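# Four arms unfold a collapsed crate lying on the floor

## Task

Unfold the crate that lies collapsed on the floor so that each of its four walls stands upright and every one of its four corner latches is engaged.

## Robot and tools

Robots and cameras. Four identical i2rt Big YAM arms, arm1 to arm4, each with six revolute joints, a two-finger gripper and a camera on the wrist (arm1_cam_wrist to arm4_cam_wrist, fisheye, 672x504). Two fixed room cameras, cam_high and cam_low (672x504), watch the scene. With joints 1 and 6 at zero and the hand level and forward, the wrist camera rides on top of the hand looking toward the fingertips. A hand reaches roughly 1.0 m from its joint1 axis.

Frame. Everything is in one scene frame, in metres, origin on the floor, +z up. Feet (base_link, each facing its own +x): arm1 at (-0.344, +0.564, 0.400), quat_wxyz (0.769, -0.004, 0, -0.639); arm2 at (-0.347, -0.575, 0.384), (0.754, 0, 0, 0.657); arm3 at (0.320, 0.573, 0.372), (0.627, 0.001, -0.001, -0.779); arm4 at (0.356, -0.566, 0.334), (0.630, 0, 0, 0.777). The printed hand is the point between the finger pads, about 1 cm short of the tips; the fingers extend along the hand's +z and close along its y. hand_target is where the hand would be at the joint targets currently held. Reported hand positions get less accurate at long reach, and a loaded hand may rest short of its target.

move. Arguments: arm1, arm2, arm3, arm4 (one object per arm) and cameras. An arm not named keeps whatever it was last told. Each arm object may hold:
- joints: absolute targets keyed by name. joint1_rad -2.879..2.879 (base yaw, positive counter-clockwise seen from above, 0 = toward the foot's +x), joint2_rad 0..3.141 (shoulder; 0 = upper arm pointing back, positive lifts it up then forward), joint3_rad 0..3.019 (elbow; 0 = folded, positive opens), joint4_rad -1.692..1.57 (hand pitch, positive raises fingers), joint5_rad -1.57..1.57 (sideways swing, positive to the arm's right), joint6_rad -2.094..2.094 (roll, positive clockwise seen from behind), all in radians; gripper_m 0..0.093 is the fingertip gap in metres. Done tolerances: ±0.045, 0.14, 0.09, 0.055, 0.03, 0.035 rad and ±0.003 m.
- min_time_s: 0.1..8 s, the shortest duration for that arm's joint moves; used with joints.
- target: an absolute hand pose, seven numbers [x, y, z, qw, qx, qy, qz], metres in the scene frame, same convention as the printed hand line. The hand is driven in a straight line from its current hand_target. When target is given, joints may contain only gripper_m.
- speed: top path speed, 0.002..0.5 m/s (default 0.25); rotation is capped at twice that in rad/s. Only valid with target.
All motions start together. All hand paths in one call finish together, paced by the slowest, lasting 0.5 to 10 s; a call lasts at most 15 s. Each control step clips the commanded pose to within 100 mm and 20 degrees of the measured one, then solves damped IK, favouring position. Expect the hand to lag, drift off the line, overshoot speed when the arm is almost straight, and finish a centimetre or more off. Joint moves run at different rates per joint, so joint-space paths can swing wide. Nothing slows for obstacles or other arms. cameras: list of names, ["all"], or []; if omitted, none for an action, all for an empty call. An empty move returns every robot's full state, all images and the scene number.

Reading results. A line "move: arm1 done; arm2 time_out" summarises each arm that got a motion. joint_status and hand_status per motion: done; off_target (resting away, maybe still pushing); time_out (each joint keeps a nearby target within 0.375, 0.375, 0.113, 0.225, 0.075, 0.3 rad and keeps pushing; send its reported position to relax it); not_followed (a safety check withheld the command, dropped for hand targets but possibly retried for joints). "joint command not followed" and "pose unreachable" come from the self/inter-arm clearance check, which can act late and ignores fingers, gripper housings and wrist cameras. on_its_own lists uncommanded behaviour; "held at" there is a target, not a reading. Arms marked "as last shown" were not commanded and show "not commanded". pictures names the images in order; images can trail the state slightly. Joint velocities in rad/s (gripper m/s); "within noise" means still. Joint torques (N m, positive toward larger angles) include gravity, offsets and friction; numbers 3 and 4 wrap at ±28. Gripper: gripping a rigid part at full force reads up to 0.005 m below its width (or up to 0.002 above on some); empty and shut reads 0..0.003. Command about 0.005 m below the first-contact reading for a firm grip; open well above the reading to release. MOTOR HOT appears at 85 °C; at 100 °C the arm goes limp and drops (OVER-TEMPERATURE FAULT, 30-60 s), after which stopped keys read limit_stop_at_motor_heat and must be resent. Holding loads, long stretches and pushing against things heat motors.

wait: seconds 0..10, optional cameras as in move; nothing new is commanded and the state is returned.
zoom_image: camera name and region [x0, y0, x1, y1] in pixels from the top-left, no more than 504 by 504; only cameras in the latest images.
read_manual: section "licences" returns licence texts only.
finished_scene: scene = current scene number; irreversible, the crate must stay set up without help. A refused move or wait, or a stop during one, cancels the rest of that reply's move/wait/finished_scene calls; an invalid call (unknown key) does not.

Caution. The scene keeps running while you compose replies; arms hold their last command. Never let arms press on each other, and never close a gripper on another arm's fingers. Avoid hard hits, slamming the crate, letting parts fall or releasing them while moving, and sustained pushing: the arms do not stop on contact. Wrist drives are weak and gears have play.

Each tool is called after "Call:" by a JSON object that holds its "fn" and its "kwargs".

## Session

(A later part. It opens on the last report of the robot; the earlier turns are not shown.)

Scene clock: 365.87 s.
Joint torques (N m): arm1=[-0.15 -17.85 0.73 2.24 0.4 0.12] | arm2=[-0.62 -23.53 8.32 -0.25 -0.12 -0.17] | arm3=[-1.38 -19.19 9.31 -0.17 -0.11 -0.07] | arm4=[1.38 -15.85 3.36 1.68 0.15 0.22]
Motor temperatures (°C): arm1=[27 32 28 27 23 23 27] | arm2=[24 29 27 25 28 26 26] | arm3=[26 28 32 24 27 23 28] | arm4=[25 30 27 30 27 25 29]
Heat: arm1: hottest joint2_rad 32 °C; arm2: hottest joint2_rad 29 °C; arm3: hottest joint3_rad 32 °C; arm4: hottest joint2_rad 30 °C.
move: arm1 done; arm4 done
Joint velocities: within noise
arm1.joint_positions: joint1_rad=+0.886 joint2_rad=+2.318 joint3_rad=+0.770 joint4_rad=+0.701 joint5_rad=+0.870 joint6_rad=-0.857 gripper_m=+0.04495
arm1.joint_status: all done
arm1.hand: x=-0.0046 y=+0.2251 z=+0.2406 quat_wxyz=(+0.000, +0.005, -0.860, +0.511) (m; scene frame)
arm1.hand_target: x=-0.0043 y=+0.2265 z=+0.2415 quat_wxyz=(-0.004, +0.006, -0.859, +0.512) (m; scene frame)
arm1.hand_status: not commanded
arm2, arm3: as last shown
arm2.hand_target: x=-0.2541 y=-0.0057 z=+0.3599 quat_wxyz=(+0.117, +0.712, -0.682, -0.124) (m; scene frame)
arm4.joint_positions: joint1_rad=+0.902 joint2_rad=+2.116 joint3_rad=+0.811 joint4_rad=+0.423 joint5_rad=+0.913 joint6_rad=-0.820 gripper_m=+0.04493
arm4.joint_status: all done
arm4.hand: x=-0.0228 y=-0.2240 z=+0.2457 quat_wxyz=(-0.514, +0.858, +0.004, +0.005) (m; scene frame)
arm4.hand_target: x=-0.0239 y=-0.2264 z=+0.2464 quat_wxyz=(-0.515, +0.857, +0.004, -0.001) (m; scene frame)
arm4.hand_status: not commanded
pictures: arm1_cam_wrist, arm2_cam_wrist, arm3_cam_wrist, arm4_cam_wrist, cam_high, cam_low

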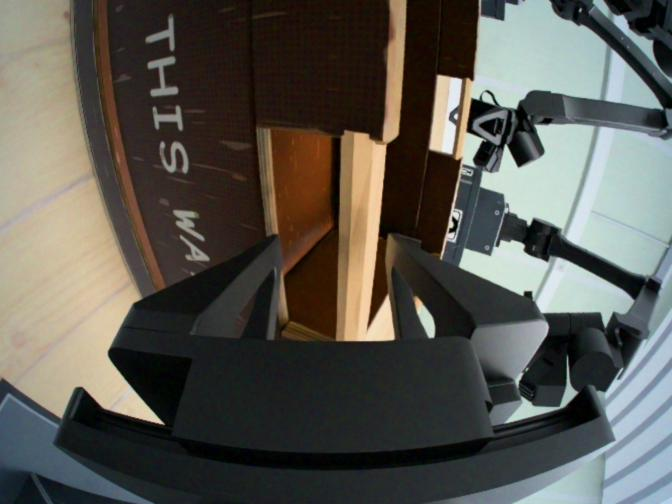

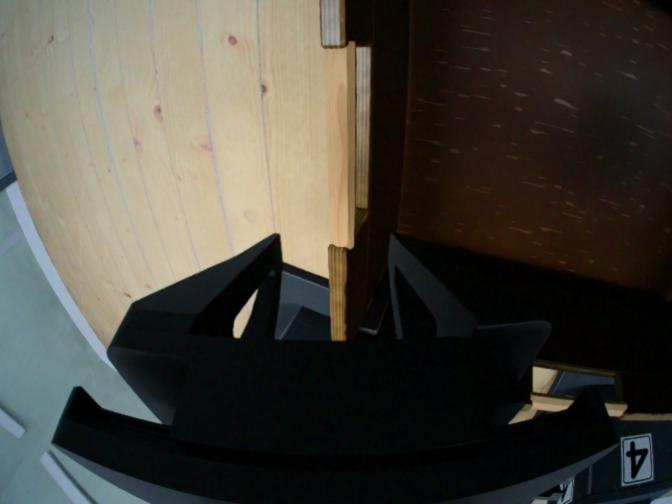

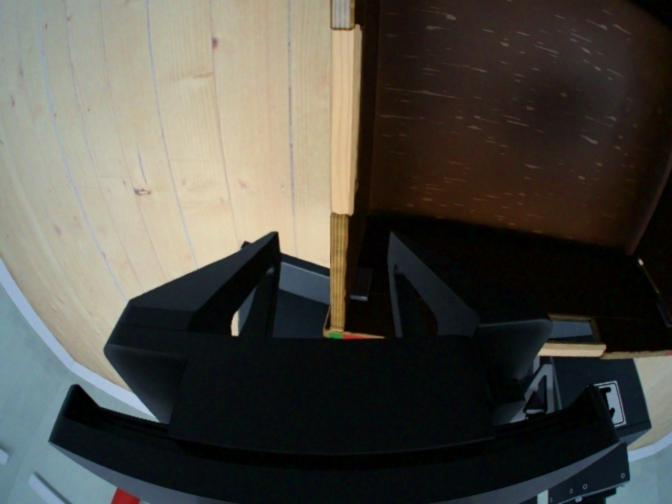

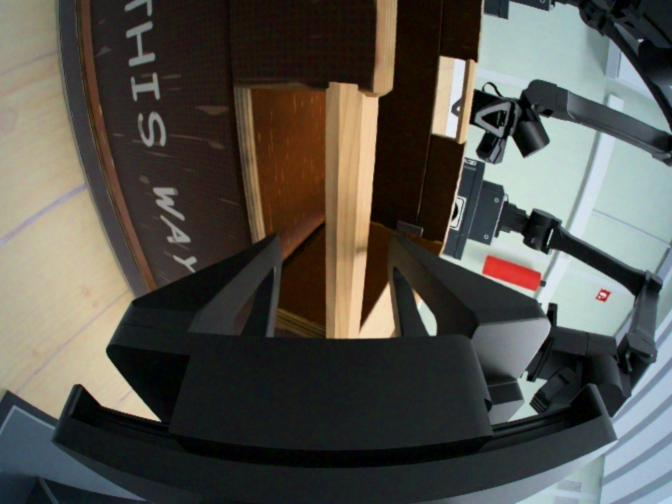

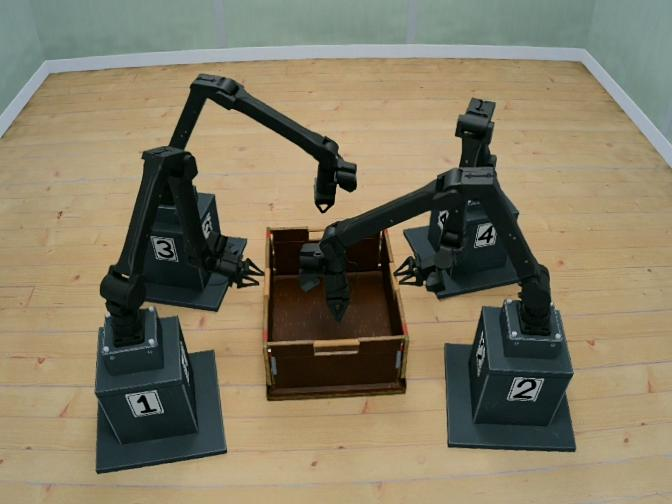

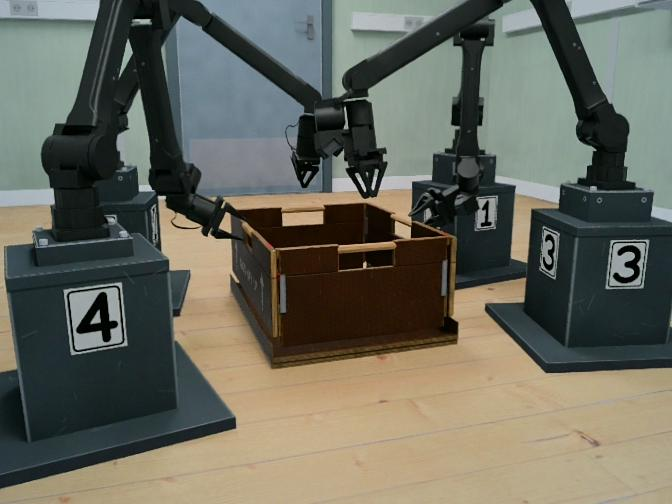

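Call:
{"fn": "move", "kwargs": {"arm1": {"target": [-0.006, 0.335, 0.30, 0, 0, 0.8572, -0.515], "speed": 0.15}, "arm4": {"target": [-0.022, -0.335, 0.303, -0.515, 0.8572, 0, 0], "speed": 0.15}, "arm2": {"target": [-0.24, 0.03, 0.43, 0.0, 0.7071, -0.7071, 0], "speed": 0.2, "joints": {"gripper_m": 0.09}}, "arm3": {"target": [0.19, -0.03, 0.43, 0, 0.7071, 0.7071, 0], "speed": 0.2, "joints": {"gripper_m": 0.09}}, "cameras": ["all"]}}

Scene clock: 369.97 s.
Joint torques (N m): arm1=[0.5 -16.62 2.13 0.81 0.79 0.27] | arm2=[-0.5 -24.12 9.58 -0.13 0.11 0.07] | arm3=[-1.26 -18.96 10.32 -0.23 0.23 0.17] | arm4=[2.26 -13.33 5.57 0.12 0.5 0.39]
Motor temperatures (°C): arm1=[27 32 28 27 23 23 27] | arm2=[24 29 27 25 28 26 25] | arm3=[26 28 32 24 27 23 27] | arm4=[24 30 27 30 27 25 29]
Heat: arm1: hottest joint2_rad 32 °C; arm2: hottest joint2_rad 29 °C; arm3: hottest joint3_rad 32 °C; arm4: hottest joint2_rad 30 °C.
move: arm1 done; arm2 off_target; arm3 off_target; arm4 done
Joint velocities: within noise
arm1.joint_positions: joint1_rad=+1.157 joint2_rad=+2.083 joint3_rad=+0.635 joint4_rad=+0.258 joint5_rad=+1.031 joint6_rad=-0.462 gripper_m=+0.04497
arm1.joint_status: not commanded
arm1.hand: x=-0.0145 y=+0.3330 z=+0.2957 quat_wxyz=(+0.012, +0.008, -0.858, +0.514) (m; scene frame)
arm1.hand_target: x=-0.0066 y=+0.3340 z=+0.3009 quat_wxyz=(+0.001, +0.001, -0.856, +0.516) (m; scene frame)
arm1.hand_status: done (0.010 m and 1.6 deg from the pose sent, 0.125 m and 0.8 deg at the start)
arm2.joint_positions: joint1_rad=-0.037 joint2_rad=+2.082 joint3_rad=+1.633 joint4_rad=-1.183 joint5_rad=-0.002 joint6_rad=-0.191 gripper_m=+0.08987
arm2.joint_status: all done
arm2.hand: x=-0.2440 y=+0.0111 z=+0.3985 quat_wxyz=(+0.026, +0.713, -0.700, +0.017) (m; scene frame)
arm2.hand_target: x=-0.2418 y=+0.0293 z=+0.4294 quat_wxyz=(-0.001, +0.711, -0.703, +0.000) (m; scene frame)
arm2.hand_status: off_target (0.037 m and 3.7 deg from the pose sent, 0.111 m and 20.8 deg at the start)
arm3.joint_positions: joint1_rad=+0.012 joint2_rad=+2.050 joint3_rad=+1.658 joint4_rad=-1.213 joint5_rad=-0.001 joint6_rad=-0.226 gripper_m=+0.08987
arm3.joint_status: all done
arm3.hand: x=+0.1988 y=-0.0151 z=+0.4124 quat_wxyz=(+0.008, -0.699, -0.715, -0.016) (m; scene frame)
arm3.hand_target: x=+0.1898 y=-0.0299 z=+0.4297 quat_wxyz=(-0.001, -0.706, -0.709, +0.001) (m; scene frame)
arm3.hand_status: off_target (0.025 m and 2.4 deg from the pose sent, 0.081 m and 10.8 deg at the start)
arm4.joint_positions: joint1_rad=+1.148 joint2_rad=+1.890 joint3_rad=+0.725 joint4_rad=-0.041 joint5_rad=+1.045 joint6_rad=-0.438 gripper_m=+0.04495
arm4.joint_status: not commanded
arm4.hand: x=-0.0157 y=-0.3304 z=+0.3014 quat_wxyz=(-0.515, +0.857, +0.005, +0.009) (m; scene frame)
arm4.hand_target: x=-0.0207 y=-0.3315 z=+0.3044 quat_wxyz=(-0.517, +0.856, -0.002, +0.002) (m; scene frame)
arm4.hand_status: done (0.008 m and 1.2 deg from the pose sent, 0.125 m and 0.7 deg at the start)
pictures: arm1_cam_wrist, arm2_cam_wrist, arm3_cam_wrist, arm4_cam_wrist, cam_high, cam_low

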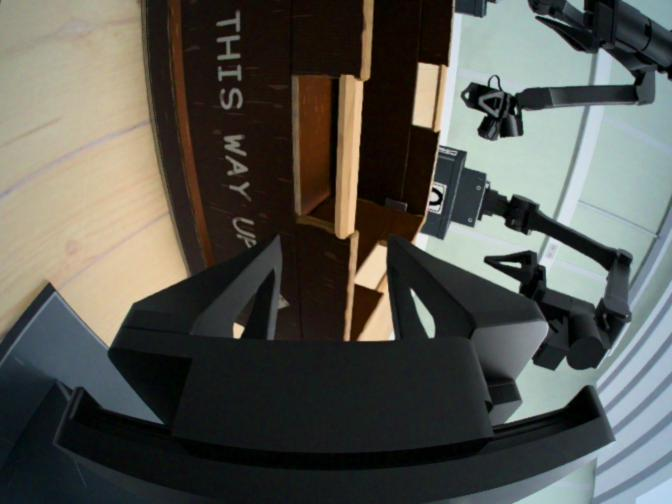

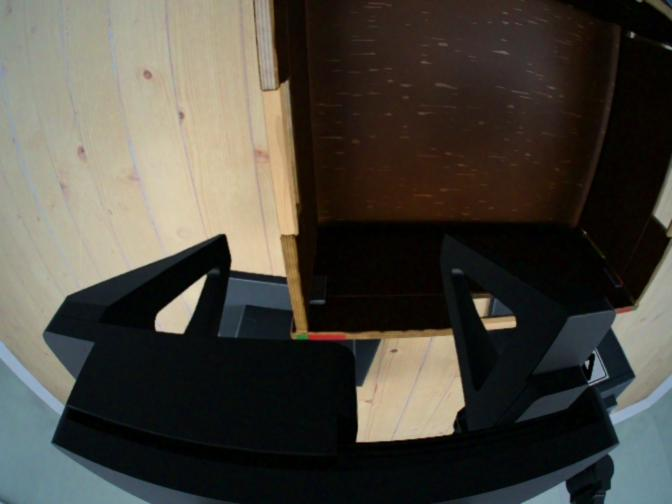

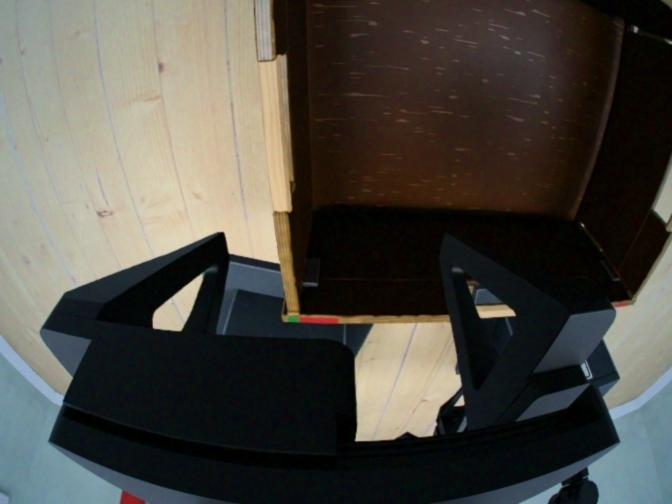

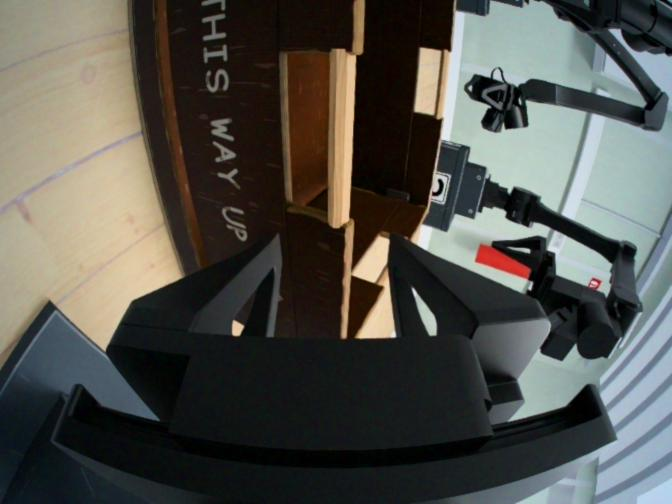

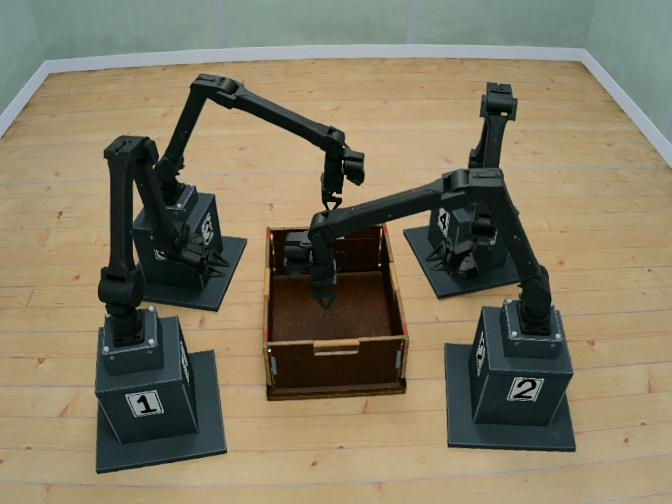

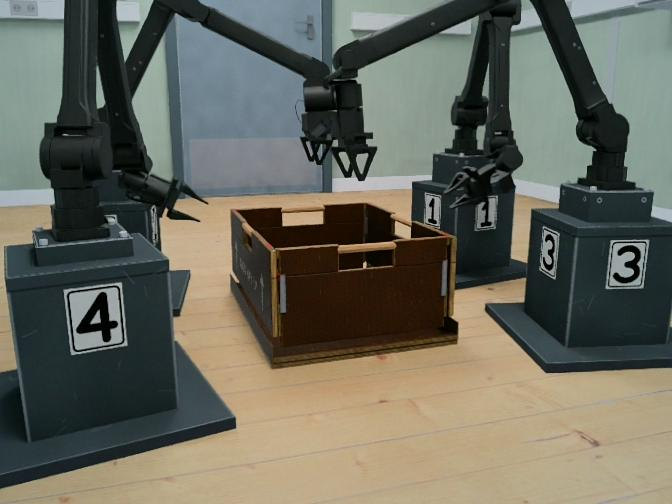

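Call:
{"fn": "zoom_image", "kwargs": {"camera": "arm2_cam_wrist", "region": [250, 220, 370, 350]}}

Call:
{"fn": "zoom_image", "kwargs": {"camera": "arm3_cam_wrist", "region": [250, 200, 370, 330]}}

Call:
{"fn": "zoom_image", "kwargs": {"camera": "arm2_cam_wrist", "region": [560, 200, 672, 330]}}

Call:
{"fn": "zoom_image", "kwargs": {"camera": "arm3_cam_wrist", "region": [560, 200, 672, 330]}}

Call:
{"fn": "zoom_image", "kwargs": {"camera": "cam_low", "region": [225, 195, 465, 375]}}

Call:
{"fn": "zoom_image", "kwargs": {"camera": "cam_high", "region": [250, 215, 420, 405]}}

Scaled by 3.877 from the camera's 672x504 image, which has a finer 960x720 frame.

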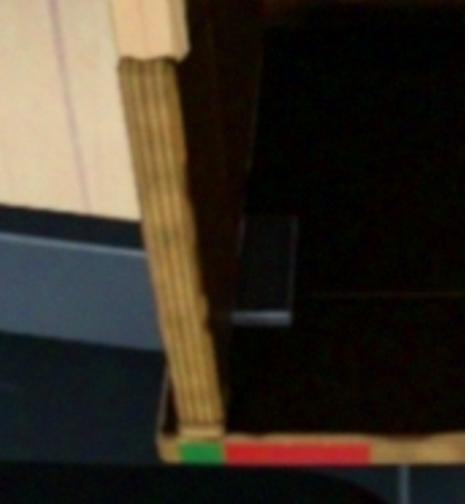

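Scaled by 3.877 from the camera's 672x504 image, which has a finer 960x720 frame.

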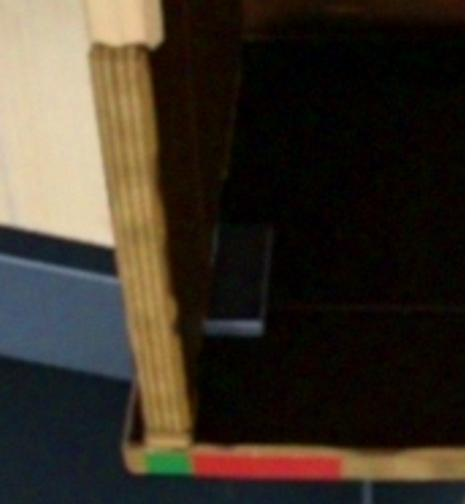

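Scaled by 3.877 from the camera's 672x504 image, which has a finer 960x720 frame.

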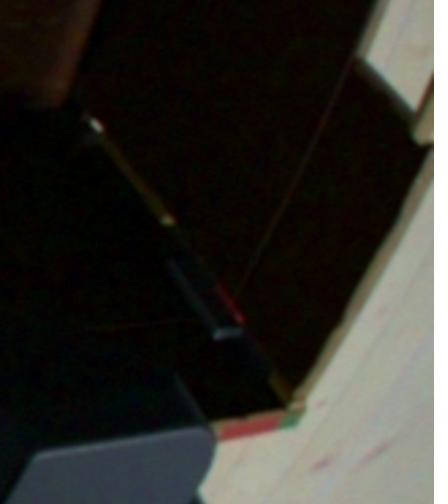

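Scaled by 3.877 from the camera's 672x504 image, which has a finer 960x720 frame.

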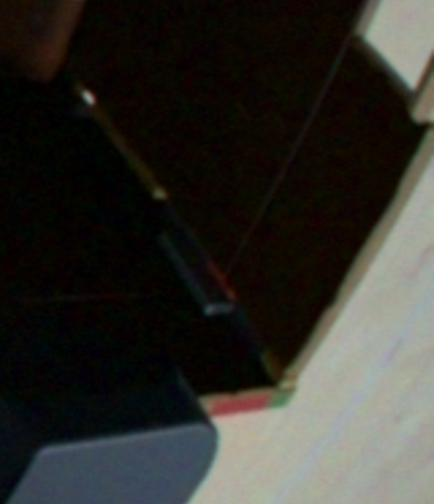

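Scaled by 2.100 from the camera's 672x504 image, which has a finer 960x720 frame.

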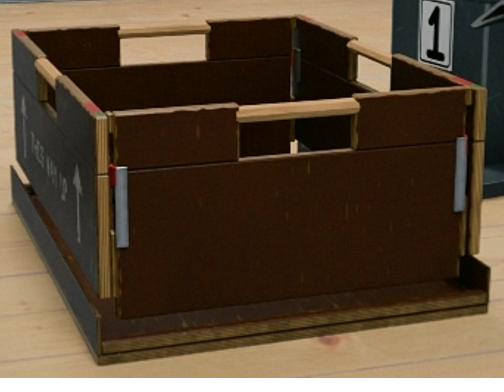

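Scaled by 2.653 from the camera's 672x504 image, which has a finer 960x720 frame.

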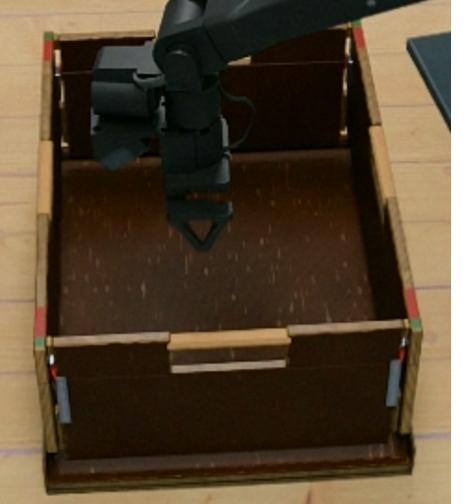

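Call:
{"fn": "finished_scene", "kwargs": {"scene": 1}}

The scene is finished: the task was done.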